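# Load an aluminum blank into the vise, tidy the rest

## Task

Place exactly one plain gray aluminum blank in the open vise, lying on its two low loose bars, which must remain standing. Its long side must sit snug against the fixed jaw, the end block without hoses. Its short end must touch the work stop, the short rod between the jaws. Every finished part must lie flat in the black outfeed tray with its pocket facing up. Every other blank, aluminum or brass, must finish entirely on the infeed plate (the plate with short pins), not stacked on another blank and not propped on a pin. Each blank must end either in its starting orientation on the plate or flipped upside down.

## Robot and tools

Robot: two Franka FR3 arms, left_arm and right_arm, each with a Robotiq 140 mm two-finger gripper and a wrist camera. left_arm's fingers can fold at a hinge. Grip with the outer quarter of its pads, near the fingertips, to get a normal squeeze. Parts held nearer the palm may slip, grip loosely, or be crushed. A fingertip pushed straight into a surface folds easily, so contact can go unnoticed and the next grip fails. right_arm's fingers are rigid.

Frames: the scene frame has its origin at table height, midway between the nominal bases, with +z up and +x out over the table. left_arm is on the +y side. Calibrated bases: left_arm at (+0.008, +0.343, +0.030) m, right_arm at (+0.048, -0.439, +0.030) m, both nearly unrotated. Each arm's end_effector_position (metres), quaternion and wrist-camera pose are given in that arm's own base frame. Fixed cameras and the table use the scene frame. The end_effector_position is the point between the closed pads, and the fingertips reach about 33 mm past it. Reported hand poses can be off by a few cm.

Row format, used by execute_actions and move: one flat list of 20 numbers, each in [-1, 1], covering both arms even if only one moves. First come left_arm's 7 joint numbers, then its gripper position, force_limit and speed. Then the same 10 follow for right_arm. Joint order in every row and result list is: elbow, waist, upper arm roll, shoulder, wrist pitch, forearm roll, wrist roll. Joint numbers are offsets, not poses. They are added to the Joint targets shown when the action or call begins, not to the previous row, so sending the same offset again moves further. Scale: 1.0 equals 1.632 rad for elbow, waist, upper arm roll and shoulder; 3.472 rad for forearm roll; 2.955 rad for wrist pitch; 4.439 rad for wrist roll. Send 0 to keep a joint at its target. Stated ranges (rad): waist -2.901 to 2.901, shoulder -1.836 to 1.836, upper arm roll -2.901 to 2.901, elbow -3.077 to -0.117, forearm roll -2.876 to 2.876, wrist pitch 0.440 to 4.622, wrist roll -3.051 to 3.051. Stay more than 0.05 rad inside these ends to avoid a position torque fault. Requests more than 0.018 rad beyond an end get the action refused.

Gripper numbers are absolute commands, not offsets. position: +1 is fully open (140 mm), about -0.8 makes the pads touch, and -1 closes until blocked. force_limit ranges from -1 (about 14 N) through 0 (40 N) to +1 (58 N). speed runs from -1 (about 30 mm/s) through 0 (140) to +1 (250). Fast closes grip much harder. Both start at +1. To leave a gripper unchanged, repeat the last three numbers you sent.

Tools. execute_actions(actions, cameras): actions is a list of actions. Each action is a table of up to 15 rows, and each row lasts 1/30 s; a short table repeats its last row to fill 15 steps. An empty list just reports state. move(target, speed, blend, blocking, cameras): target is one row or up to 15 rows. All offsets in every row count from the current Joint targets. speed is the top joint speed in rad/s, 0.01 to 5.26, default 0.5. blend is a corner-rounding distance in rad. Moves do not avoid obstacles or the other arm. wait(seconds 0 to 10) lets time pass. stop brakes a running move. zoom_image(camera, region [x0,y0,x1,y1] px, at most 504x504) enlarges part of cam_high, cam_left_wrist or cam_right_wrist. clear_fault(arm) clears a reported torque or force fault. read_manual gives licence texts. finished_scene(scene) ends scene 1 or 2 irreversibly.

Results: Joint positions, velocities and targets, listed per arm in the joint order above. object_status codes: 0 moving, 1 blocked while opening, 2 blocked while closing (a grip), 3 reached command or pads met. position_measured is in counts: 3 is open, 75 is about 100 mm, 139 is 60 mm, 200 is 20 mm, 230 is closed. Also reported are flange force, joint torques, external torques, and lines like "joint sent to its limit", "joint command not followed", "move: done/off_target/held/fault", MOTOR HOT, and fault lines. Images come from cam_high, cam_left_wrist and cam_right_wrist, each 896x504.

Avoid: faults from contact torque reaching the joint limits or any outside force of 40 N or more, which includes held weight. Avoid exceeding joint speed limits, dropping parts, releasing moving parts, slams, and hard pushes. Do not squeeze hard on parts still resting on something. Keep the two grippers from colliding or gripping each other. Nothing may fall off the table. Do not knock over the loose vise bars. Long stretched or pushing poses heat the motors.

Each tool is called after "Call:" as a command line: name --argument value for each argument, lists and objects as JSON in quotes; but a table of rows of numbers goes row by row, as --pt "numbers of a row", without its own name.

## Session

I'll start by reading the robot state and camera images.

Call:
execute_actions --actions '[]'

Scene clock: 0.00 s.
left_arm: end_effector_position=(+0.1773, -0.2225, +0.2984) position_measured=3 object_status=3 end_effector_quat_wxyz=(-0.304, -0.357, +0.865, -0.182) | right_arm: end_effector_position=(+0.4602, +0.5841, +0.3235) position_measured=3 object_status=3 end_effector_quat_wxyz=(-0.361, +0.915, -0.176, -0.039)
Joint names: [elbow, waist, upper arm roll, shoulder, wrist pitch, forearm roll, wrist roll]
Joint positions: left_arm=[-2.711 -0.571 0.324 -0.837 1.675 -0.458 0.514] | right_arm=[-1.901 0.775 0.008 0.132 2.481 0.795 -0.941]
Joint velocities: within noise
Joint torques (N m): no reading
External joint torques (N m): no reading
Flange force (N): no reading
Joint targets: left_arm=[-2.711 -0.571 0.324 -0.837 1.675 -0.458 0.514] | right_arm=[-1.901 0.775 0.008 0.132 2.481 0.795 -0.941]
Tool commands: left_gripper/position=+1.0 left_gripper/force_limit=+1.0 left_gripper/speed=+1.0 right_gripper/position=+1.0 right_gripper/force_limit=+1.0 right_gripper/speed=+1.0

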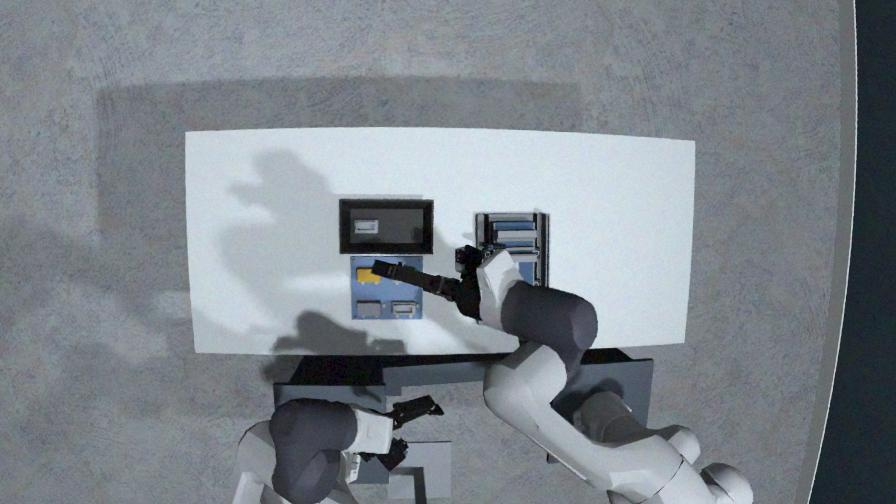

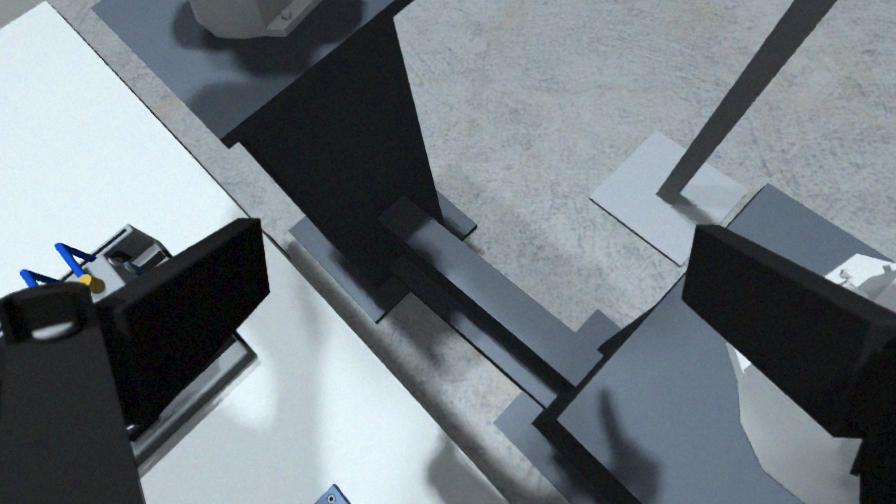

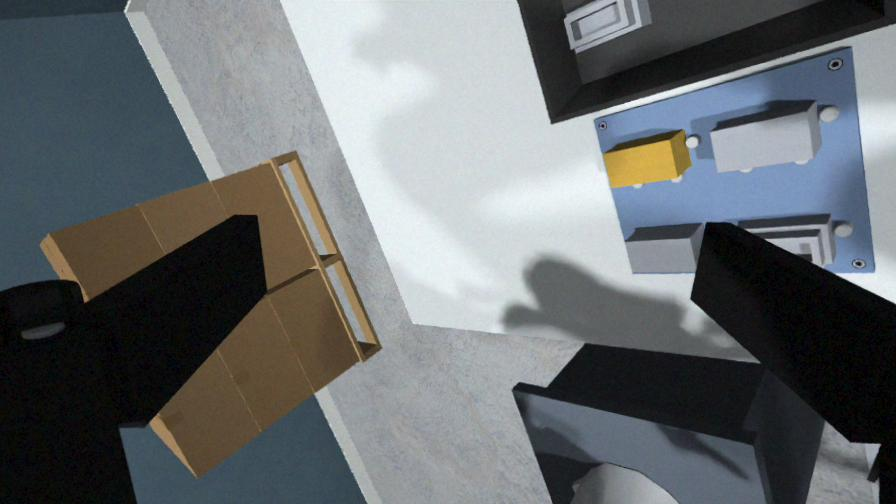

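Call:
zoom_image --camera "cam_high" --region '[320, 180, 580, 340]'

Call:
zoom_image --camera "cam_right_wrist" --region '[500, 0, 896, 300]'

Scaled by 1.938 from the camera's 896x504 image, which has a finer 1280x720 frame.

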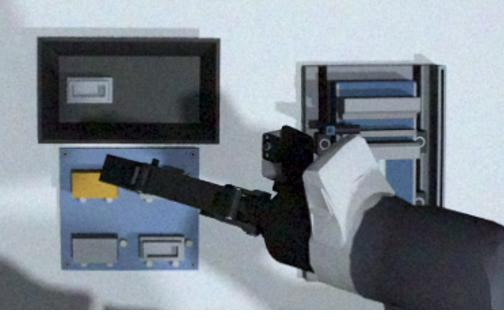

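Scaled by 1.273 from the camera's 896x504 image, which has a finer 1280x720 frame.

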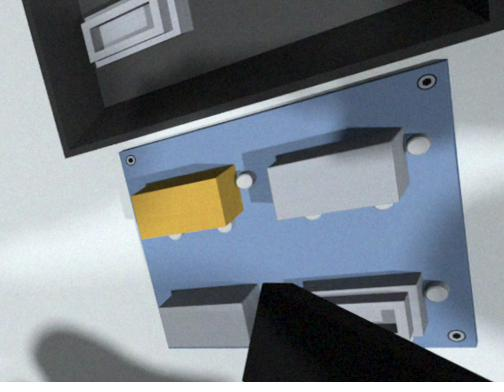

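Call:
move --target '[0.2130, 0.4112, -0.1985, 0.2058, 0.0634, 0.1319, 0.2606, 1, 1, 1, -0.1069, -0.4749, -0.0049, -0.1973, -0.2015, -0.2290, 0.2120, 1, 1, 1]' --speed 1.0

Scene clock: 68.47 s.
left_arm: end_effector_position=(+0.3971, +0.0387, +0.3000) position_measured=3 object_status=3 end_effector_quat_wxyz=(-0.001, -0.003, +1.000, -0.002) | right_arm: end_effector_position=(+0.5020, +0.0001, +0.3008) position_measured=3 object_status=3 end_effector_quat_wxyz=(-0.003, +0.708, -0.706, +0.001)
Joint names: [elbow, waist, upper arm roll, shoulder, wrist pitch, forearm roll, wrist roll]
Joint positions: left_arm=[-2.365 0.099 0.001 -0.503 1.86 -0.004 1.666] | right_arm=[-2.074 0.001 -0.002 -0.189 1.89 0.003 -0.005]
Joint velocities: left_arm=[-0.001 0 -0.001 0 0 0.001 0.006] | right_arm=[0 -0.001 0 -0.002 -0.001 0.001 0.007]
Joint torques (N m): left_arm=[25 0.93 0.06 -14.55 2.75 1.19 0.08] | right_arm=[26.02 -0.45 0.82 -26.09 2.31 0.35 0.12]
External joint torques (N m): left_arm=[0.45 0.94 0.57 0.3 0.33 0.41 0.08] | right_arm=[1.1 -0.39 1.05 0.18 -0.28 -0.36 0.12]
Flange force (N): left_arm=[-2.1 2.2 -0.1] | right_arm=[-1.0 -4.1 -3.1]
Joint targets: left_arm=[-2.363 0.101 0.000 -0.502 1.862 0.000 1.671] | right_arm=[-2.075 -0.001 0.000 -0.191 1.886 0.000 0.001]
move: done
camera_calibration:
cam_left_wrist: T_world_to_cam=[[-0.00495471, 0.999981, -0.00356663, -0.0286747], [0.941271, 0.00586794, 0.337601, -0.467192], [0.337615, -0.00168445, -0.941283, 0.2913], [0, 0, 0, 1]] pos_world=[0.341265, 0.0319063, 0.431818]
cam_right_wrist: T_world_to_cam=[[-0.999727, -0.0194432, -0.0129235, 0.515214], [-0.0227345, 0.936669, 0.349477, -0.0897432], [0.00531007, 0.349676, -0.936856, 0.414696], [0, 0, 0, 1]] pos_world=[0.510831, -0.0509319, 0.426532]

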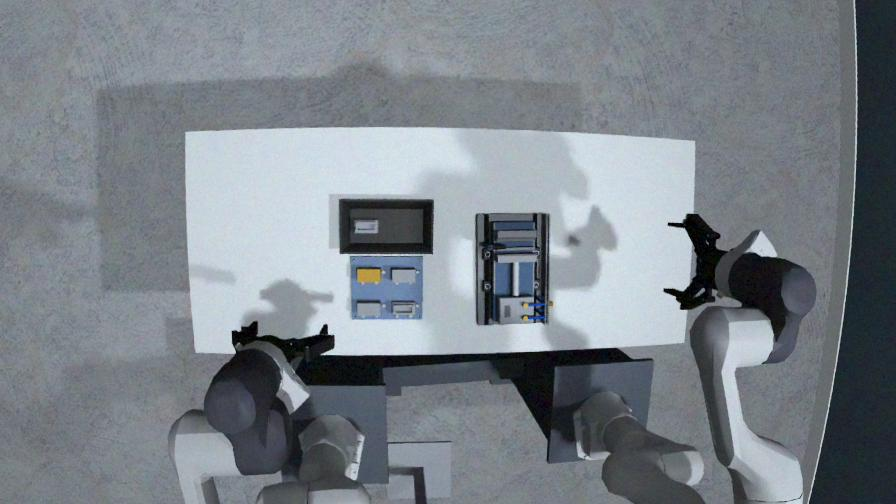

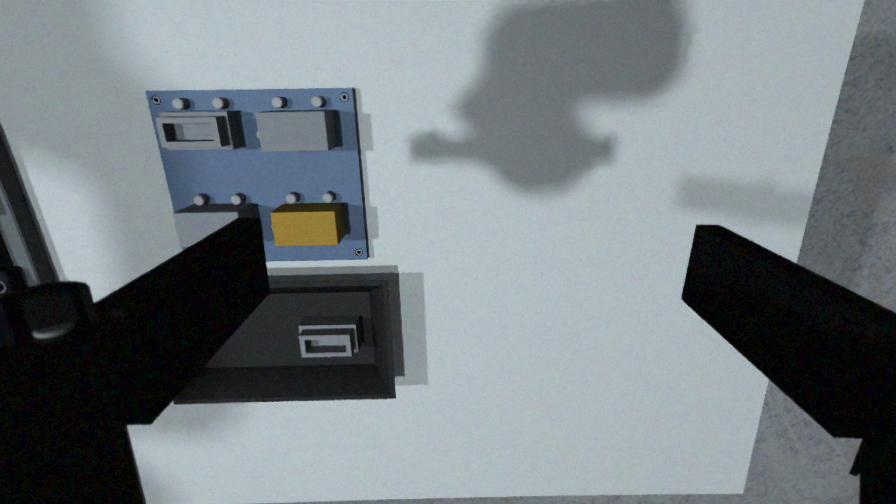

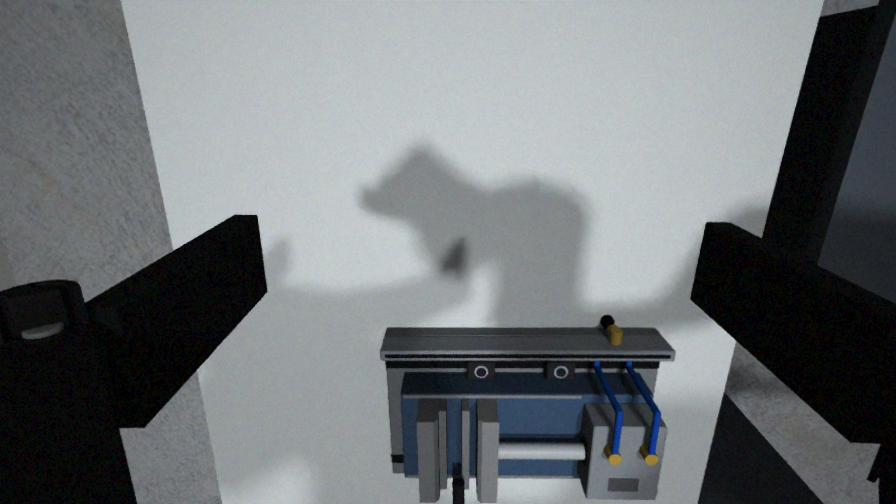

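Call:
zoom_image --camera "cam_high" --region '[460, 200, 570, 335]'

Call:
zoom_image --camera "cam_left_wrist" --region '[130, 70, 430, 410]'

Call:
zoom_image --camera "cam_right_wrist" --region '[370, 300, 690, 504]'

Call:
zoom_image --camera "cam_high" --region '[330, 190, 450, 330]'

Scaled by 3.733 from the camera's 896x504 image, which has a finer 1280x720 frame.

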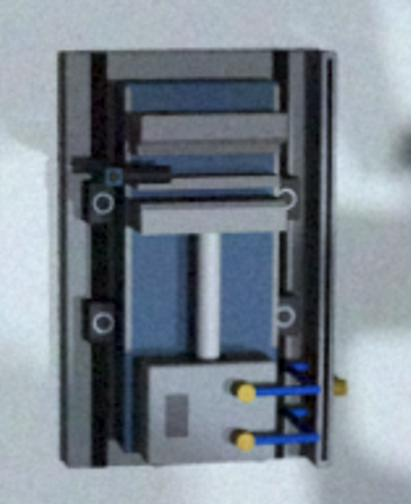

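Scaled by 1.482 from the camera's 896x504 image, which has a finer 1280x720 frame.

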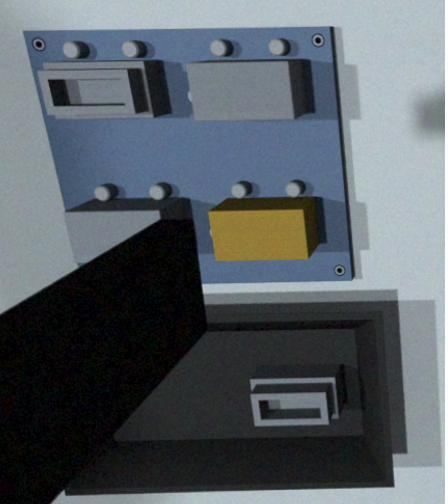

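Scaled by 1.575 from the camera's 896x504 image, which has a finer 1280x720 frame.

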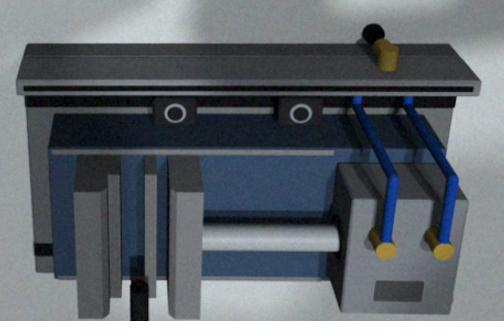

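Scaled by 3.600 from the camera's 896x504 image, which has a finer 1280x720 frame.

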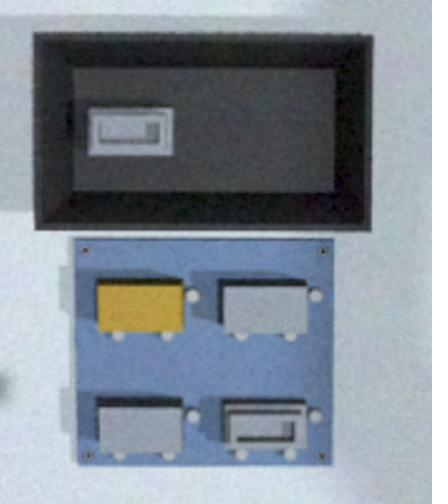

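Call:
zoom_image --camera "cam_left_wrist" --region '[140, 80, 250, 160]'

Call:
zoom_image --camera "cam_left_wrist" --region '[250, 80, 360, 160]'

Call:
zoom_image --camera "cam_left_wrist" --region '[270, 270, 400, 400]'

Call:
zoom_image --camera "cam_right_wrist" --region '[380, 360, 540, 504]'

Scaled by 4.582 from the camera's 896x504 image, which has a finer 1280x720 frame.

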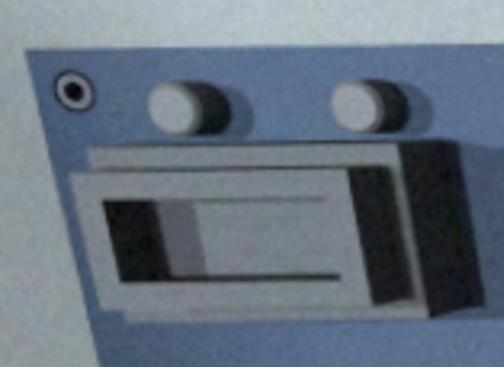

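Scaled by 4.582 from the camera's 896x504 image, which has a finer 1280x720 frame.

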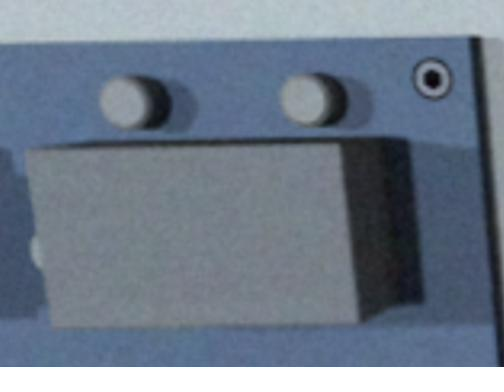

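Scaled by 3.877 from the camera's 896x504 image, which has a finer 1280x720 frame.

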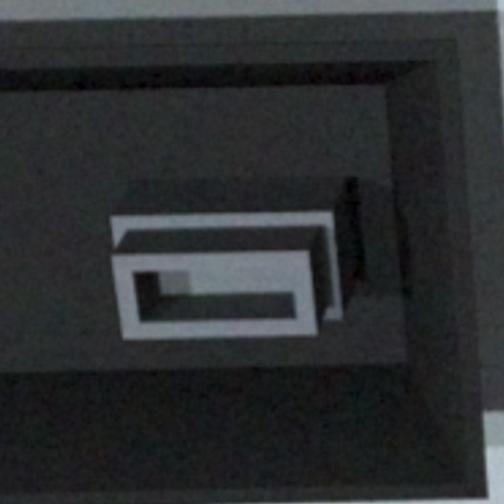

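Scaled by 3.150 from the camera's 896x504 image, which has a finer 1280x720 frame.

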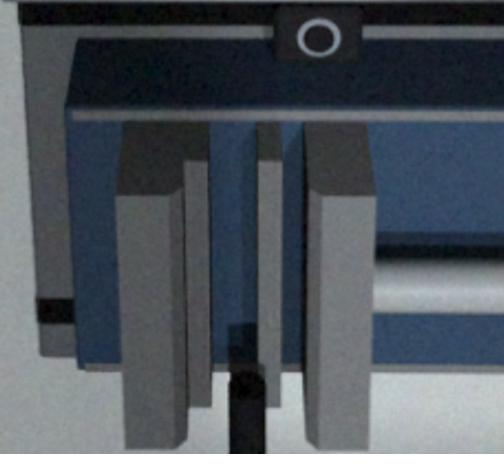

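Call:
move --target '[-0.1200, -0.3529, 0, 0.1610, 0.1549, 0, 0.2241, -0.09, -1, 0, 0.0502, 0.3317, 0, 0.2040, 0.0843, 0, 0.1215, -0.09, -1, 0]' --speed 0.9

Scene clock: 212.33 s.
left_arm: end_effector_position=(+0.3826, -0.1977, +0.1405) position_measured=140 object_status=3 end_effector_quat_wxyz=(+0.000, +0.705, +0.710, -0.001) | right_arm: end_effector_position=(+0.4973, +0.2999, +0.1786) position_measured=140 object_status=3 end_effector_quat_wxyz=(+0.003, +0.709, -0.705, -0.002)
Joint names: [elbow, waist, upper arm roll, shoulder, wrist pitch, forearm roll, wrist roll]
Joint positions: left_arm=[-2.558 -0.474 -0.002 -0.24 2.318 -0.003 2.661] | right_arm=[-1.995 0.54 0.001 0.142 2.131 0.002 0.536]
Joint velocities: left_arm=[0 0.001 -0.002 0 0 0.001 0.005] | right_arm=[within noise]
Joint torques (N m): left_arm=[22.04 0.1 0.79 -21.37 2.78 0.92 0.14] | right_arm=[25.56 -0.3 0.51 -36.09 2.69 0.4 0.13]
External joint torques (N m): left_arm=[-0.1 0.22 1.17 0.18 0.32 0.24 0.14] | right_arm=[1.89 -0.22 0.45 0.4 0.22 -0.23 0.13]
Flange force (N): left_arm=[1.8 1.2 1.4] | right_arm=[-4.5 -6.9 -1.5]
Joint targets: left_arm=[-2.559 -0.475 0.000 -0.239 2.320 0.000 2.666] | right_arm=[-1.993 0.541 0.000 0.142 2.135 0.000 0.540]
move: done
camera_calibration:
cam_left_wrist: T_world_to_cam=[[0.999979, 0.00646974, -0.000514413, -0.374247], [0.00625899, -0.940362, 0.340117, -0.227932], [0.00171674, -0.340114, -0.940383, 0.207134], [0, 0, 0, 1]] pos_world=[0.37531, -0.141468, 0.272117]
cam_right_wrist: T_world_to_cam=[[-0.999758, -0.0219683, -0.00065302, 0.5133], [-0.0208414, 0.938207, 0.345448, -0.328696], [-0.00697622, 0.345378, -0.938438, 0.203036], [0, 0, 0, 1]] pos_world=[0.507742, 0.249537, 0.304419]

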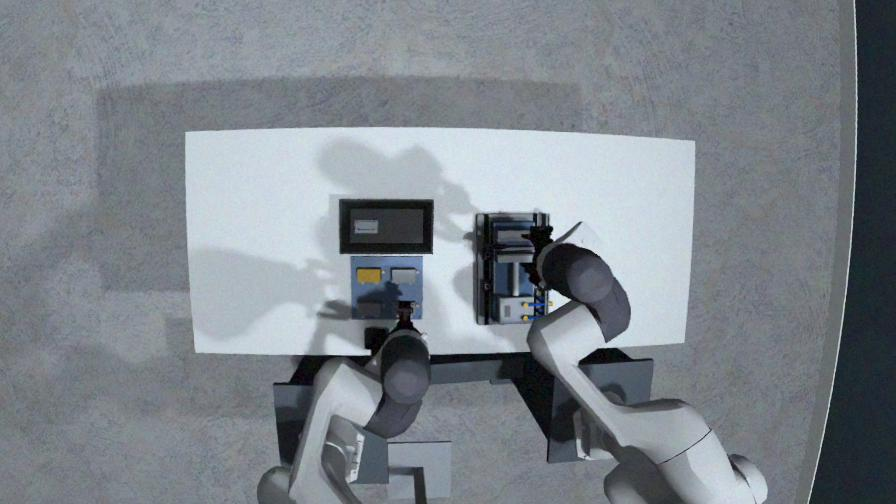

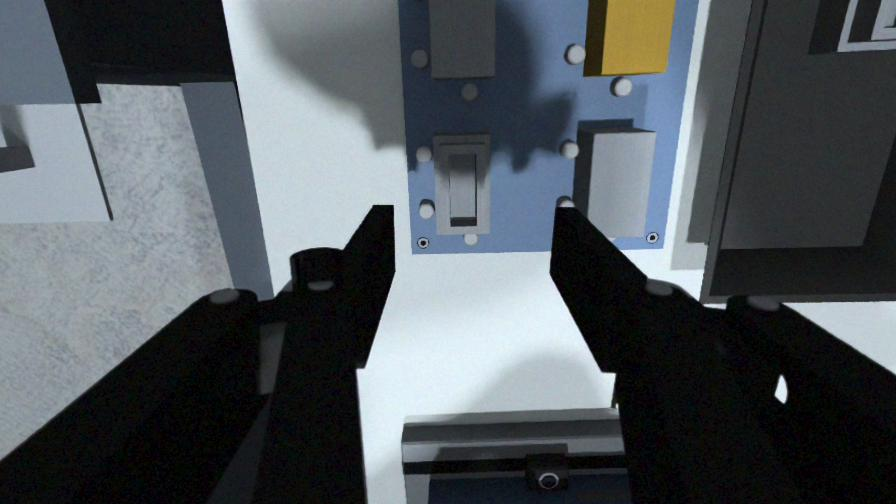

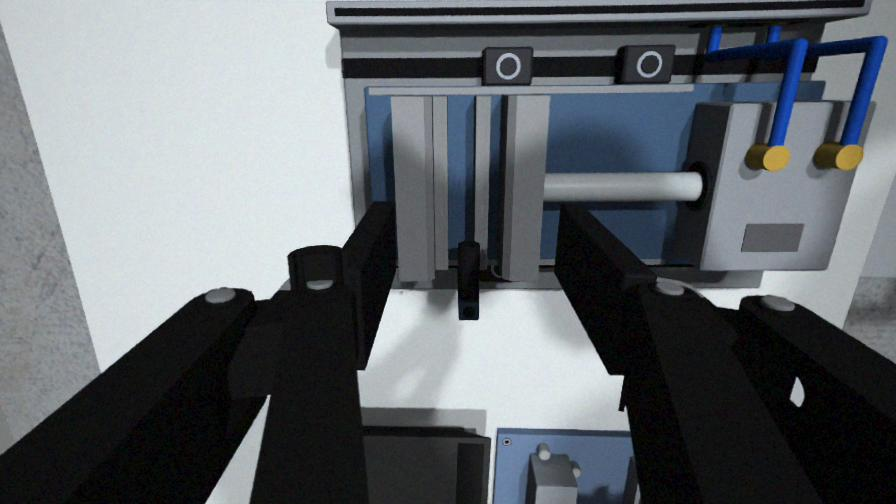

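Call:
zoom_image --camera "cam_left_wrist" --region '[400, 110, 530, 260]'

Call:
zoom_image --camera "cam_right_wrist" --region '[360, 70, 580, 330]'

Scaled by 3.360 from the camera's 896x504 image, which has a finer 1280x720 frame.

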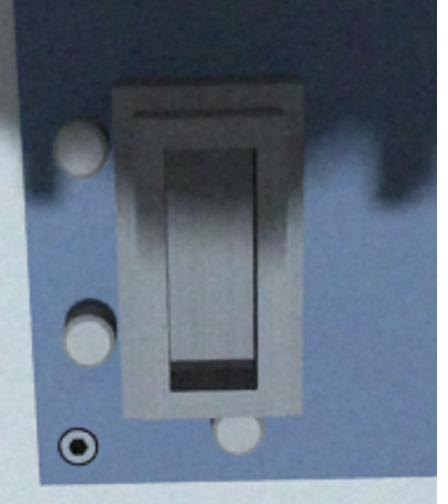

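Scaled by 1.938 from the camera's 896x504 image, which has a finer 1280x720 frame.

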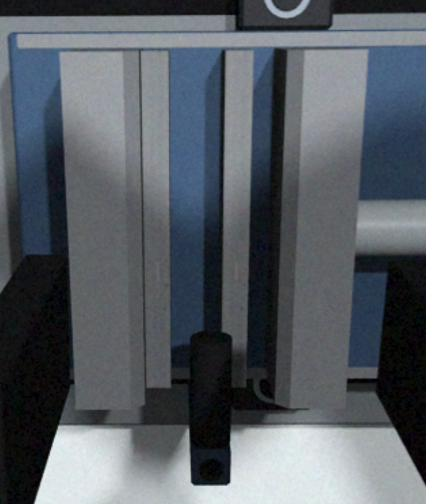

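Call:
move --target '[-0.0414, -0.0041, 0, 0.1536, 0.1076, 0, -0.0014, -0.09, -1, 0, 0, 0, 0, 0, 0, 0, 0, -0.09, -1, 0]' --speed 0.4 --cameras '["cam_left_wrist"]'

Scene clock: 256.47 s.
left_arm: end_effector_position=(+0.3818, -0.2002, +0.0332) position_measured=140 object_status=3 end_effector_quat_wxyz=(-0.001, +0.707, +0.707, -0.001) | right_arm: end_effector_position=(+0.4975, +0.3000, +0.1788) position_measured=140 object_status=3 end_effector_quat_wxyz=(+0.003, +0.708, -0.706, -0.002)
Joint names: [elbow, waist, upper arm roll, shoulder, wrist pitch, forearm roll, wrist roll]
Joint positions: left_arm=[-2.626 -0.481 -0.002 0.011 2.635 -0.003 2.663] | right_arm=[-1.994 0.54 0.001 0.142 2.131 0.002 0.537]
Joint velocities: left_arm=[-0.001 0.001 0 0.001 0.003 0.001 -0.001] | right_arm=[within noise]
Joint torques (N m): left_arm=[17.96 0.13 0.93 -25.78 2.68 0.7 -0.2] | right_arm=[25.36 -0.35 0.58 -36.15 2.66 0.39 0.09]
External joint torques (N m): left_arm=[0 0.22 1.01 0.41 0.22 0.25 -0.2] | right_arm=[1.51 -0.44 0.35 0.56 0.15 -0.25 0.09]
Flange force (N): left_arm=[0.5 1.2 1.8] | right_arm=[-3.7 -6.2 -1.0]
Joint targets: left_arm=[-2.626 -0.482 0.000 0.012 2.638 0.000 2.660] | right_arm=[-1.993 0.541 0.000 0.142 2.135 0.000 0.540]
move: done
camera_calibration:
cam_left_wrist: T_world_to_cam=[[0.999998, -0.00155595, -0.00156914, -0.375091], [-0.00093159, -0.940736, 0.339137, -0.191214], [-0.00200383, -0.339135, -0.940736, 0.106999], [0, 0, 0, 1]] pos_world=[0.375126, -0.144179, 0.164917]
Images, in order (width x height): cam_left_wrist 896x504.

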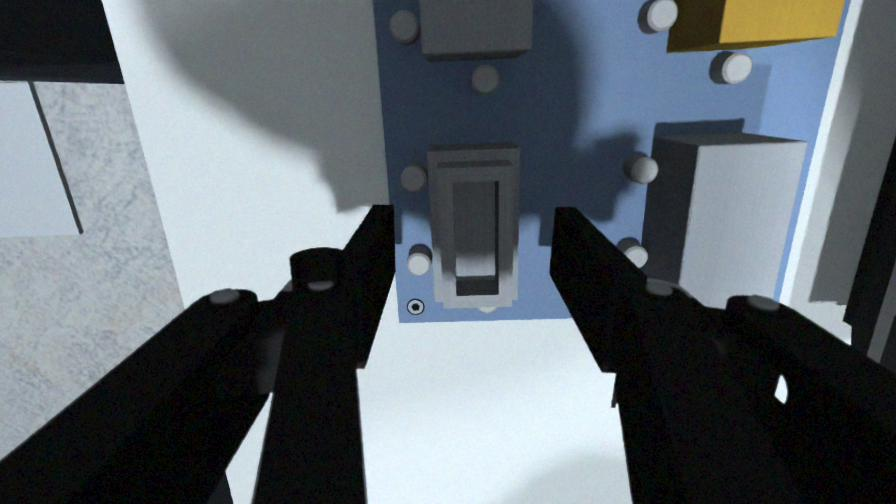

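Call:
zoom_image --camera "cam_left_wrist" --region '[380, 130, 570, 320]'

Scaled by 2.653 from the camera's 896x504 image, which has a finer 1280x720 frame.

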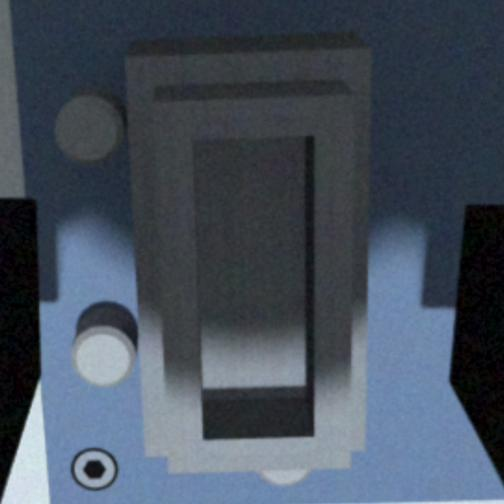

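Call:
move --pt "-0.0004 0 0 0.0082 0.0048 0 0 -0.09 -1 0 0 0 0 0 0 0 0 -0.09 -1 0" --pt "-0.0004 0 0 0.0082 0.0048 0 0 -1 -1 -1 0 0 0 0 0 0 0 -0.09 -1 0" --speed 0.2 --cameras '["cam_left_wrist"]'

Scene clock: 279.73 s.
left_arm: end_effector_position=(+0.3825, -0.2006, +0.0288) position_measured=180 object_status=2 end_effector_quat_wxyz=(+0.000, +0.707, +0.707, -0.001) | right_arm: end_effector_position=(+0.4976, +0.3000, +0.1788) position_measured=140 object_status=3 end_effector_quat_wxyz=(+0.002, +0.708, -0.706, -0.002)
Joint names: [elbow, waist, upper arm roll, shoulder, wrist pitch, forearm roll, wrist roll]
Joint positions: left_arm=[-2.626 -0.481 -0.002 0.024 2.65 -0.003 2.663] | right_arm=[-1.994 0.54 0.001 0.142 2.131 0.002 0.537]
Joint velocities: within noise
Joint torques (N m): left_arm=[16.98 0.06 0.97 -24.63 2.77 0.66 -0.19] | right_arm=[25.33 -0.35 0.62 -36.1 2.64 0.43 0.12]
External joint torques (N m): left_arm=[-0.7 0.17 1.06 1.76 0.32 0.23 -0.19] | right_arm=[1.51 -0.32 0.52 0.59 0.14 -0.2 0.12]
Flange force (N): left_arm=[0.0 1.9 6.0] | right_arm=[-4.0 -6.2 -1.0]
Joint targets: left_arm=[-2.627 -0.482 0.000 0.025 2.652 0.000 2.660] | right_arm=[-1.993 0.541 0.000 0.142 2.135 0.000 0.540]
move: done
camera_calibration:
cam_left_wrist: T_world_to_cam=[[0.999999, -0.00148934, 0.000107282, -0.375862], [-0.00143711, -0.940445, 0.339942, -0.189775], [-0.000405396, -0.339941, -0.940447, 0.101936], [0, 0, 0, 1]] pos_world=[0.37563, -0.144381, 0.160418]
Images, in order (width x height): cam_left_wrist 896x504.

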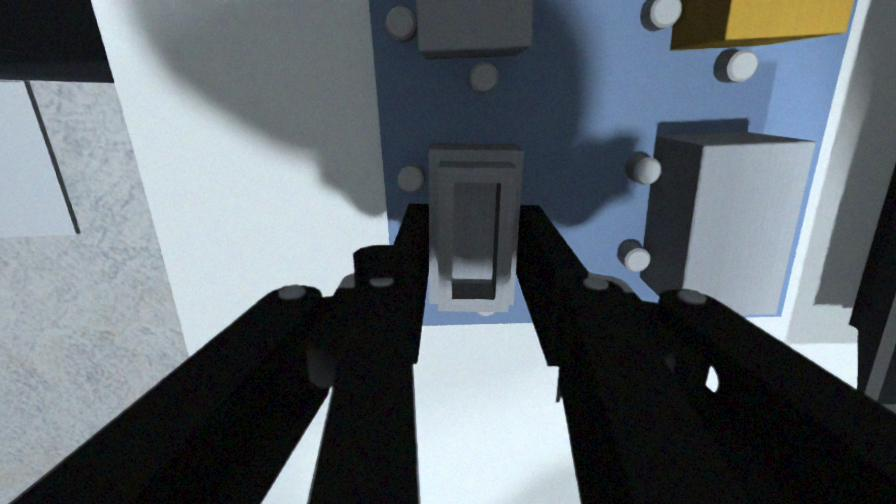

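Call:
move --target '[0.0021, 0, 0, -0.0283, -0.0168, 0, 0, -1, -1, -1, 0, 0, 0, 0, 0, 0, 0, -0.09, -1, 0]' --speed 0.1 --cameras '["cam_left_wrist"]'

Scene clock: 285.67 s.
left_arm: end_effector_position=(+0.3810, -0.1998, +0.0430) position_measured=180 object_status=2 end_effector_quat_wxyz=(-0.001, +0.707, +0.707, -0.001) | right_arm: end_effector_position=(+0.4977, +0.3000, +0.1789) position_measured=140 object_status=3 end_effector_quat_wxyz=(+0.002, +0.708, -0.706, -0.002)
Joint names: [elbow, waist, upper arm roll, shoulder, wrist pitch, forearm roll, wrist roll]
Joint positions: left_arm=[-2.626 -0.481 -0.002 -0.018 2.605 -0.003 2.663] | right_arm=[-1.994 0.54 0.001 0.142 2.131 0.002 0.537]
Joint velocities: left_arm=[-0.001 0 0 0 -0.004 0.001 0] | right_arm=[within noise]
Joint torques (N m): left_arm=[19.05 0.14 0.86 -26.68 2.52 0.71 -0.16] | right_arm=[25.37 -0.38 0.63 -36.18 2.62 0.44 0.05]
External joint torques (N m): left_arm=[0.7 0.24 0.97 -1.09 0.08 0.24 -0.16] | right_arm=[1.57 -0.33 0.55 0.55 0.13 -0.18 0.05]
Flange force (N): left_arm=[1.2 0.0 -2.9] | right_arm=[-4.0 -6.4 -1.2]
Joint targets: left_arm=[-2.624 -0.482 0.000 -0.021 2.603 0.000 2.660] | right_arm=[-1.993 0.541 0.000 0.142 2.135 0.000 0.540]
move: done
camera_calibration:
cam_left_wrist: T_world_to_cam=[[0.999995, -0.00151457, -0.00264591, -0.374177], [-0.00052911, -0.94092, 0.338629, -0.194249], [-0.00300247, -0.338626, -0.940916, 0.116831], [0, 0, 0, 1]] pos_world=[0.374424, -0.143778, 0.174717]
Images, in order (width x height): cam_left_wrist 896x504.

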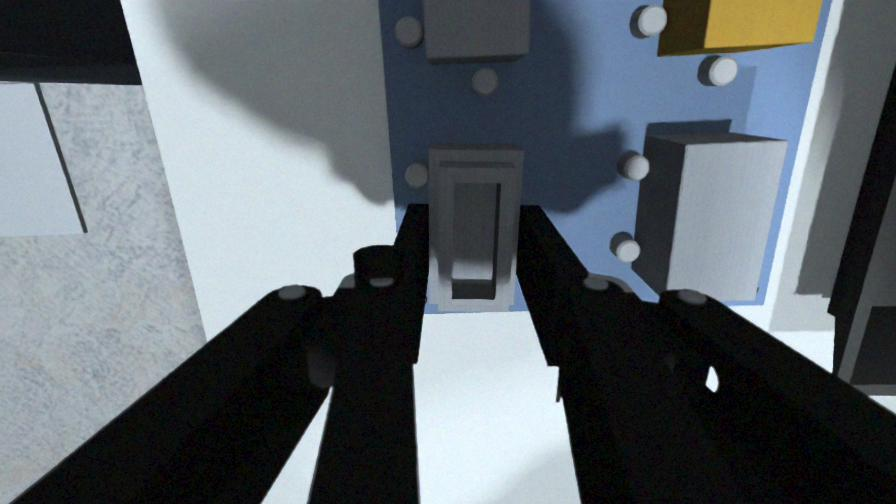

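Call:
move --pt "0.0350 0 0 -0.1203 -0.0858 0 0 -1 -1 -1 0 0 0 0 0 0 0 -0.09 -1 0" --pt "0.4826 0.1146 0 0.2035 -0.1541 0 0.0421 -1 -1 -1 0 0 0 0 0 0 0 -0.09 -1 0" --speed '[0.4, 0.6]' --blend '[0.05, 0]' --cameras '["cam_left_wrist", "cam_high"]'

Scene clock: 312.03 s.
left_arm: end_effector_position=(+0.6019, -0.1843, +0.1488) position_measured=180 object_status=2 end_effector_quat_wxyz=(+0.000, +0.705, +0.709, -0.002) | right_arm: end_effector_position=(+0.4977, +0.3001, +0.1789) position_measured=140 object_status=3 end_effector_quat_wxyz=(+0.002, +0.708, -0.706, -0.002)
Joint names: [elbow, waist, upper arm roll, shoulder, wrist pitch, forearm roll, wrist roll]
Joint positions: left_arm=[-1.839 -0.296 0 0.311 2.149 -0.003 2.842] | right_arm=[-1.994 0.54 0.001 0.142 2.131 0.002 0.537]
Joint velocities: within noise
Joint torques (N m): left_arm=[24.59 0.34 0.85 -41.95 2.55 1 0.13] | right_arm=[25.2 -0.28 0.71 -36.12 2.62 0.42 0.1]
External joint torques (N m): left_arm=[1.02 0.44 0.61 -0.26 0.08 0.23 0.14] | right_arm=[1.39 -0.31 0.55 0.59 0.12 -0.21 0.1]
Flange force (N): left_arm=[-0.1 3.6 -1.2] | right_arm=[-3.8 -5.8 -0.9]
Joint targets: left_arm=[-1.836 -0.295 0.000 0.311 2.147 0.000 2.847] | right_arm=[-1.993 0.541 0.000 0.142 2.135 0.000 0.540]
move: done
camera_calibration:
cam_left_wrist: T_world_to_cam=[[0.999987, 0.00494129, -0.000926639, -0.593912], [0.0049612, -0.94009, 0.340891, -0.218942], [0.000813319, -0.340892, -0.940102, 0.219475], [0, 0, 0, 1]] pos_world=[0.594813, -0.128073, 0.280414]
Images, in order (width x height): cam_high 896x504, cam_left_wrist 896x504.

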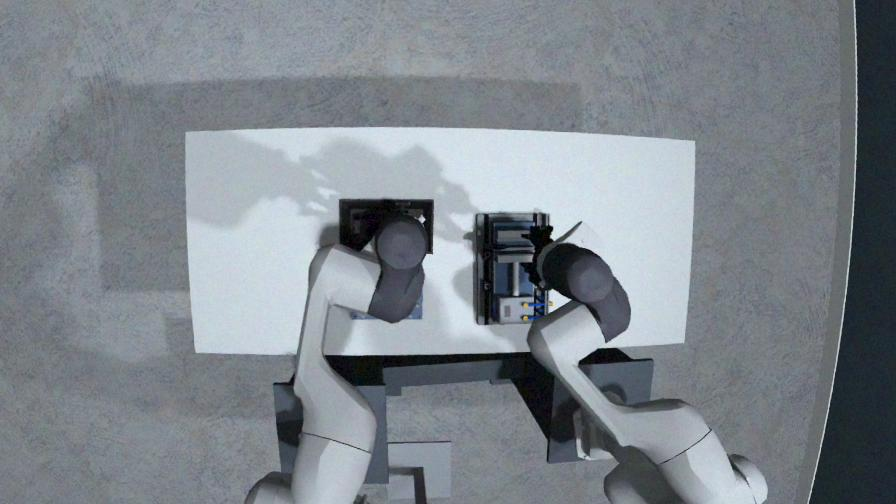

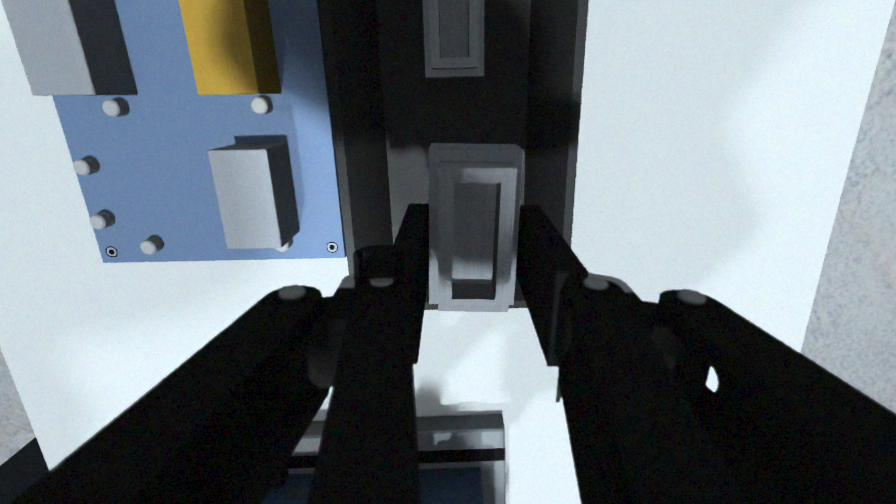

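Call:
move --target '[-0.0431, 0, 0, 0.0986, 0.0783, 0, 0, -1, -1, -1, 0, 0, 0, 0, 0, 0, 0, -0.09, -1, 0]' --speed 0.2 --cameras '["cam_left_wrist"]'

Scene clock: 330.77 s.
left_arm: end_effector_position=(+0.6006, -0.1837, +0.0361) position_measured=180 object_status=2 end_effector_quat_wxyz=(-0.002, +0.706, +0.709, -0.003) | right_arm: end_effector_position=(+0.4978, +0.3001, +0.1789) position_measured=140 object_status=3 end_effector_quat_wxyz=(+0.002, +0.708, -0.706, -0.002)
Joint names: [elbow, waist, upper arm roll, shoulder, wrist pitch, forearm roll, wrist roll]
Joint positions: left_arm=[-1.907 -0.296 0 0.474 2.375 -0.003 2.844] | right_arm=[-1.994 0.54 0.001 0.142 2.131 0.002 0.537]
Joint velocities: left_arm=[0 0.001 -0.001 0.001 0.005 0 -0.002] | right_arm=[within noise]
Joint torques (N m): left_arm=[22.02 0.39 0.98 -44.94 2.77 0.87 0.11] | right_arm=[25.25 -0.33 0.65 -36.14 2.62 0.41 0.05]
External joint torques (N m): left_arm=[0.52 0.58 0.65 -0.58 0.31 0.23 0.11] | right_arm=[1.4 -0.23 0.61 0.57 0.11 -0.21 0.05]
Flange force (N): left_arm=[1.0 0.5 -0.5] | right_arm=[-3.9 -5.8 -1.0]
Joint targets: left_arm=[-1.906 -0.295 0.000 0.472 2.379 0.000 2.847] | right_arm=[-1.993 0.541 0.000 0.142 2.135 0.000 0.540]
move: done
camera_calibration:
cam_left_wrist: T_world_to_cam=[[0.999976, 0.00347759, -0.00591514, -0.592754], [0.00527652, -0.940807, 0.338903, -0.18012], [-0.00438644, -0.338926, -0.940803, 0.117213], [0, 0, 0, 1]] pos_world=[0.594204, -0.12767, 0.167811]
Images, in order (width x height): cam_left_wrist 896x504.

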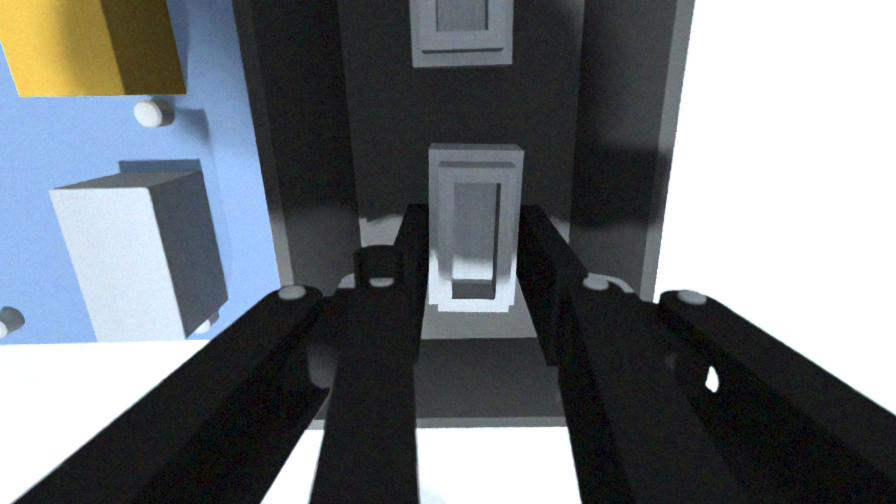

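Call:
execute_actions --actions '[[[-0.0001,0,0,0.0005,0.0003,0,0,-1,-1,-1,0,0,0,0,0,0,0,-0.09,-1,0],[-0.0001,0,0,0.00107,0.00064,0,0,-1,-1,-1,0,0,0,0,0,0,0,-0.09,-1,0]],[[-0.0001,0,0,0.0005,0.0003,0,0,-1,-1,-1,0,0,0,0,0,0,0,-0.09,-1,0],[-0.0001,0,0,0.00107,0.00064,0,0,-1,-1,-1,0,0,0,0,0,0,0,-0.09,-1,0]],[[-0.0001,0,0,0.0005,0.0003,0,0,-1,-1,-1,0,0,0,0,0,0,0,-0.09,-1,0],[-0.0001,0,0,0.00107,0.00064,0,0,-1,-1,-1,0,0,0,0,0,0,0,-0.09,-1,0]],[[-0.0001,0,0,0.0005,0.0003,0,0,-1,-1,-1,0,0,0,0,0,0,0,-0.09,-1,0],[-0.0001,0,0,0.00107,0.00064,0,0,-1,-1,-1,0,0,0,0,0,0,0,-0.09,-1,0]]]' --cameras '["cam_left_wrist"]'

Scene clock: 342.97 s.
left_arm: end_effector_position=(+0.6016, -0.1840, +0.0334) position_measured=180 object_status=2 end_effector_quat_wxyz=(-0.001, +0.706, +0.709, -0.002) | right_arm: end_effector_position=(+0.4978, +0.3001, +0.1789) position_measured=140 object_status=3 end_effector_quat_wxyz=(+0.002, +0.708, -0.706, -0.002)
Joint names: [elbow, waist, upper arm roll, shoulder, wrist pitch, forearm roll, wrist roll]
Joint positions: left_arm=[-1.907 -0.296 0 0.479 2.383 -0.003 2.844] | right_arm=[-1.994 0.54 0.001 0.142 2.131 0.002 0.537]
Joint velocities: within noise
Joint torques (N m): left_arm=[21.92 0.4 0.99 -44.56 2.91 0.86 0.09] | right_arm=[25.21 -0.27 0.68 -36.16 2.59 0.43 0.08]
External joint torques (N m): left_arm=[0.61 0.44 0.52 -0.34 0.47 0.22 0.09] | right_arm=[1.4 -0.26 0.56 0.5 0.09 -0.2 0.08]
External joint torques at the end of the 1st action: left_arm=[0.67 0.7 0.76 -0.36 0.47 0.24 0.11] | right_arm=[1.62 -0.35 0.5 0.29 0.14 -0.22 0.08]
External joint torques at the end of the 2nd action: left_arm=[0.75 0.67 0.72 -0.44 0.47 0.24 0.12] | right_arm=[1.39 -0.29 0.54 0.51 0.09 -0.18 0.06]
External joint torques at the end of the 3rd action: left_arm=[0.6 0.47 0.52 -0.22 0.44 0.24 0.1] | right_arm=[1.6 -0.44 0.52 0.36 0.15 -0.23 0.05]
Flange force (N): left_arm=[0.5 1.2 0.2] | right_arm=[-3.7 -5.6 -1.1]
Flange force at the end of the 1st action (N): left_arm=[0.9 1.4 0.2] | right_arm=[-3.7 -5.9 -1.5]
Flange force at the end of the 2nd action (N): left_arm=[0.8 1.6 0.0] | right_arm=[-3.7 -5.7 -1.1]
Flange force at the end of the 3rd action (N): left_arm=[0.5 1.4 0.3] | right_arm=[-3.7 -6.0 -1.4]
Joint targets: left_arm=[-1.907 -0.295 0.000 0.479 2.386 0.000 2.847] | right_arm=[-1.993 0.541 0.000 0.142 2.135 0.000 0.540]
Step readings (joint positions of left_arm | right_arm; steps 1 to 15: 1st action; 16 to 30: 2nd action; 31 to 45: 3rd action; 46 to 60: 4th action):
0: [-1.907 -0.296 0.000 0.474 2.376 -0.003 2.844] | [-1.994 0.540 0.001 0.142 2.131 0.002 0.537]
1: [-1.907 -0.296 0.000 0.474 2.376 -0.003 2.844] | [-1.994 0.540 0.001 0.142 2.131 0.002 0.537]
2: [-1.907 -0.296 0.000 0.474 2.376 -0.003 2.844] | [-1.994 0.540 0.001 0.142 2.131 0.002 0.537]
4: [-1.907 -0.296 0.000 0.474 2.376 -0.003 2.844] | [-1.994 0.540 0.001 0.142 2.131 0.002 0.537]
8: [-1.907 -0.296 0.000 0.474 2.377 -0.003 2.844] | [-1.994 0.540 0.001 0.142 2.131 0.002 0.537]
15: [-1.907 -0.296 0.000 0.474 2.377 -0.003 2.844] | [-1.994 0.540 0.001 0.142 2.131 0.002 0.537]
16: [-1.907 -0.296 0.000 0.474 2.377 -0.003 2.844] | [-1.994 0.540 0.001 0.142 2.131 0.002 0.537]
17: [-1.907 -0.296 0.000 0.474 2.377 -0.003 2.844] | [-1.994 0.540 0.001 0.142 2.131 0.002 0.537]
19: [-1.907 -0.296 0.000 0.475 2.378 -0.003 2.844] | [-1.994 0.540 0.001 0.142 2.131 0.002 0.537]
23: [-1.907 -0.296 0.000 0.476 2.379 -0.003 2.844] | [-1.994 0.540 0.001 0.142 2.131 0.002 0.537]
30: [-1.907 -0.296 0.000 0.476 2.379 -0.003 2.844] | [-1.994 0.540 0.001 0.142 2.131 0.002 0.537]
31: [-1.907 -0.296 0.000 0.476 2.379 -0.003 2.844] | [-1.994 0.540 0.001 0.142 2.131 0.002 0.537]
32: [-1.907 -0.296 0.000 0.476 2.379 -0.003 2.844] | [-1.994 0.540 0.001 0.142 2.131 0.002 0.537]
34: [-1.907 -0.296 0.000 0.477 2.380 -0.003 2.844] | [-1.994 0.540 0.001 0.142 2.131 0.002 0.537]
38: [-1.907 -0.296 0.000 0.477 2.380 -0.003 2.844] | [-1.994 0.540 0.001 0.142 2.131 0.002 0.537]
45: [-1.907 -0.296 0.000 0.478 2.381 -0.003 2.844] | [-1.994 0.540 0.001 0.142 2.131 0.002 0.537]
46: [-1.907 -0.296 0.000 0.478 2.381 -0.003 2.844] | [-1.994 0.540 0.001 0.142 2.131 0.002 0.537]
47: [-1.907 -0.296 0.000 0.478 2.381 -0.003 2.844] | [-1.994 0.540 0.001 0.142 2.131 0.002 0.537]
49: [-1.907 -0.296 0.000 0.478 2.382 -0.003 2.844] | [-1.994 0.540 0.001 0.142 2.131 0.002 0.537]
53: [-1.907 -0.296 0.000 0.479 2.382 -0.003 2.844] | [-1.994 0.540 0.001 0.142 2.131 0.002 0.537]
60: [-1.907 -0.296 0.000 0.479 2.383 -0.003 2.844] | [-1.994 0.540 0.001 0.142 2.131 0.002 0.537]
camera_calibration:
cam_left_wrist: T_world_to_cam=[[0.999989, 0.00340633, -0.00313213, -0.593852], [0.00426776, -0.940526, 0.339696, -0.178894], [-0.00178873, -0.339705, -0.94053, 0.112919], [0, 0, 0, 1]] pos_world=[0.594811, -0.127872, 0.165113]
Images, in order (width x height): cam_left_wrist 896x504.

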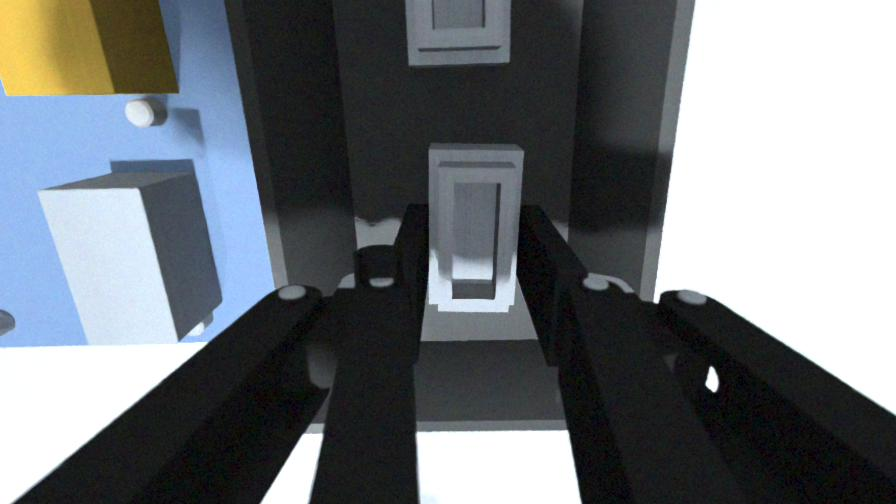

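Call:
execute_actions --actions '[[[-0.0001,0,0,0.0008,0.0005,0,0,-1,-1,-1,0,0,0,0,0,0,0,-0.09,-1,0],[-0.0001,0,0,0.0016,0.00096,0,0,-1,-1,-1,0,0,0,0,0,0,0,-0.09,-1,0]],[[-0.0001,0,0,0.0008,0.0005,0,0,-1,-1,-1,0,0,0,0,0,0,0,-0.09,-1,0],[-0.0002,0,0,0.0016,0.00096,0,0,-1,-1,-1,0,0,0,0,0,0,0,-0.09,-1,0]],[[-0.0001,0,0,0.0008,0.0005,0,0,-1,-1,-1,0,0,0,0,0,0,0,-0.09,-1,0],[-0.0001,0,0,0.0016,0.00096,0,0,-1,-1,-1,0,0,0,0,0,0,0,-0.09,-1,0]]]' --cameras '[]'

Scene clock: 347.50 s.
left_arm: end_effector_position=(+0.6030, -0.1844, +0.0324) position_measured=180 object_status=2 end_effector_quat_wxyz=(+0.001, +0.706, +0.709, -0.001) | right_arm: end_effector_position=(+0.4978, +0.3001, +0.1790) position_measured=140 object_status=3 end_effector_quat_wxyz=(+0.002, +0.708, -0.706, -0.002)
Joint names: [elbow, waist, upper arm roll, shoulder, wrist pitch, forearm roll, wrist roll]
Joint positions: left_arm=[-1.907 -0.296 0 0.482 2.39 -0.003 2.844] | right_arm=[-1.994 0.54 0.001 0.142 2.131 0.002 0.537]
Joint velocities: within noise
Joint torques (N m): left_arm=[20.61 0.37 0.85 -41.37 3.12 0.87 0.07] | right_arm=[25.24 -0.36 0.65 -36.14 2.61 0.41 0.1]
External joint torques (N m): left_arm=[-0.71 0.61 0.55 2.89 0.66 0.24 0.07] | right_arm=[1.36 -0.39 0.48 0.6 0.1 -0.23 0.1]
External joint torques at the end of the 1st action: left_arm=[0.45 0.72 0.7 0.14 0.48 0.23 0.13] | right_arm=[1.39 -0.35 0.5 0.6 0.1 -0.23 0.07]
External joint torques at the end of the 2nd action: left_arm=[-0.14 0.5 0.5 1.67 0.56 0.24 0.09] | right_arm=[1.48 -0.41 0.48 0.59 0.09 -0.22 0.13]
Flange force (N): left_arm=[0.1 3.3 6.4] | right_arm=[-3.7 -5.8 -0.9]
Flange force at the end of the 1st action (N): left_arm=[0.8 1.8 1.1] | right_arm=[-3.7 -5.9 -1.0]
Flange force at the end of the 2nd action (N): left_arm=[0.1 2.8 4.0] | right_arm=[-3.9 -6.2 -1.1]
Joint targets: left_arm=[-1.908 -0.295 0.000 0.487 2.395 0.000 2.847] | right_arm=[-1.993 0.541 0.000 0.142 2.135 0.000 0.540]
Step readings (joint positions of left_arm | right_arm; steps 1 to 15: 1st action; 16 to 30: 2nd action; 31 to 45: 3rd action):
0: [-1.907 -0.296 0.000 0.479 2.383 -0.003 2.844] | [-1.994 0.540 0.001 0.142 2.131 0.002 0.537]
1: [-1.907 -0.296 0.000 0.479 2.383 -0.003 2.844] | [-1.994 0.540 0.001 0.142 2.131 0.002 0.537]
2: [-1.907 -0.296 0.000 0.480 2.384 -0.003 2.844] | [-1.994 0.540 0.001 0.142 2.131 0.002 0.537]
4: [-1.907 -0.296 0.000 0.481 2.384 -0.003 2.844] | [-1.994 0.540 0.001 0.142 2.131 0.002 0.537]
8: [-1.907 -0.296 0.000 0.481 2.385 -0.003 2.844] | [-1.994 0.540 0.001 0.142 2.131 0.002 0.537]
15: [-1.907 -0.296 0.000 0.481 2.385 -0.003 2.844] | [-1.994 0.540 0.001 0.142 2.131 0.002 0.537]
16: [-1.907 -0.296 0.000 0.481 2.386 -0.003 2.844] | [-1.994 0.540 0.001 0.142 2.131 0.002 0.537]
17: [-1.907 -0.296 0.000 0.481 2.386 -0.003 2.844] | [-1.994 0.540 0.001 0.142 2.131 0.002 0.537]
19: [-1.907 -0.296 0.000 0.481 2.387 -0.003 2.844] | [-1.994 0.540 0.001 0.142 2.131 0.002 0.537]
23: [-1.907 -0.296 0.000 0.482 2.387 -0.003 2.844] | [-1.994 0.540 0.001 0.142 2.131 0.002 0.537]
30: [-1.907 -0.296 0.000 0.482 2.388 -0.003 2.844] | [-1.994 0.540 0.001 0.142 2.131 0.002 0.537]
31: [-1.907 -0.296 0.000 0.482 2.388 -0.003 2.844] | [-1.994 0.540 0.001 0.142 2.131 0.002 0.537]
32: [-1.907 -0.296 0.000 0.482 2.388 -0.003 2.844] | [-1.994 0.540 0.001 0.142 2.131 0.002 0.537]
34: [-1.907 -0.296 0.000 0.482 2.389 -0.003 2.844] | [-1.994 0.540 0.001 0.142 2.131 0.002 0.537]
38: [-1.907 -0.296 0.000 0.482 2.390 -0.003 2.844] | [-1.994 0.540 0.001 0.142 2.131 0.002 0.537]
45: [-1.907 -0.296 0.000 0.482 2.390 -0.003 2.844] | [-1.994 0.540 0.001 0.142 2.131 0.002 0.537]
No camera images: "cameras" was empty.

Call:
move --pt "0.0002 0 0 -0.0018 -0.001 0 0 -1 -1 -1 0 0 0 0 0 0 0 -0.09 -1 0" --pt "0.0002 0 0 -0.0018 -0.001 0 0 -0.25 -1 -1 0 0 0 0 0 0 0 -0.09 -1 0" --pt "0.0440 0 0 -0.1079 -0.0839 0 0 -0.25 -1 -1 0 0 0 0 0 0 0 -0.09 -1 0" --speed '[0.1, 0.1, 0.3]' --cameras '["cam_left_wrist"]'

Scene clock: 359.17 s.
left_arm: end_effector_position=(+0.6035, -0.1848, +0.1504) position_measured=160 object_status=3 end_effector_quat_wxyz=(+0.002, +0.706, +0.708, -0.001) | right_arm: end_effector_position=(+0.4978, +0.3001, +0.1790) position_measured=140 object_status=3 end_effector_quat_wxyz=(+0.002, +0.708, -0.706, -0.002)
Joint names: [elbow, waist, upper arm roll, shoulder, wrist pitch, forearm roll, wrist roll]
Joint positions: left_arm=[-1.836 -0.296 0 0.311 2.15 -0.003 2.844] | right_arm=[-1.994 0.54 0.001 0.142 2.131 0.002 0.537]
Joint velocities: left_arm=[0.001 -0.001 0.002 0 -0.005 0.001 0] | right_arm=[within noise]
Joint torques (N m): left_arm=[23.76 0.41 0.83 -41.59 2.4 0.99 0.1] | right_arm=[25.26 -0.34 0.7 -36.1 2.58 0.43 0.06]
External joint torques (N m): left_arm=[0.09 0.49 0.57 0.18 -0.09 0.21 0.1] | right_arm=[1.44 -0.34 0.57 0.58 0.08 -0.2 0.06]
Flange force (N): left_arm=[0.6 1.3 -0.1] | right_arm=[-3.8 -6.0 -1.1]
Joint targets: left_arm=[-1.836 -0.295 0.000 0.311 2.147 0.000 2.847] | right_arm=[-1.993 0.541 0.000 0.142 2.135 0.000 0.540]
move: done
camera_calibration:
cam_left_wrist: T_world_to_cam=[[0.999992, 0.00272426, 0.00294966, -0.596404], [0.00155151, -0.939726, 0.341924, -0.21796], [0.00370336, -0.341917, -0.939723, 0.218823], [0, 0, 0, 1]] pos_world=[0.595927, -0.128379, 0.281918]
Images, in order (width x height): cam_left_wrist 896x504.

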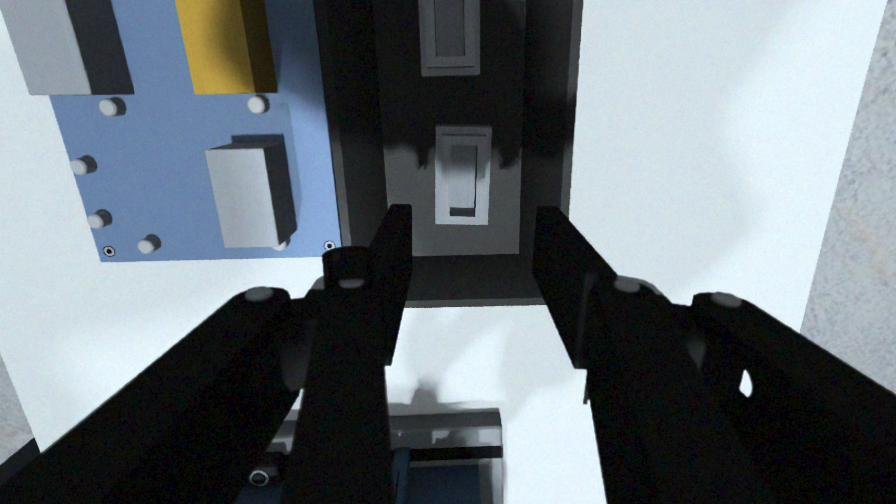

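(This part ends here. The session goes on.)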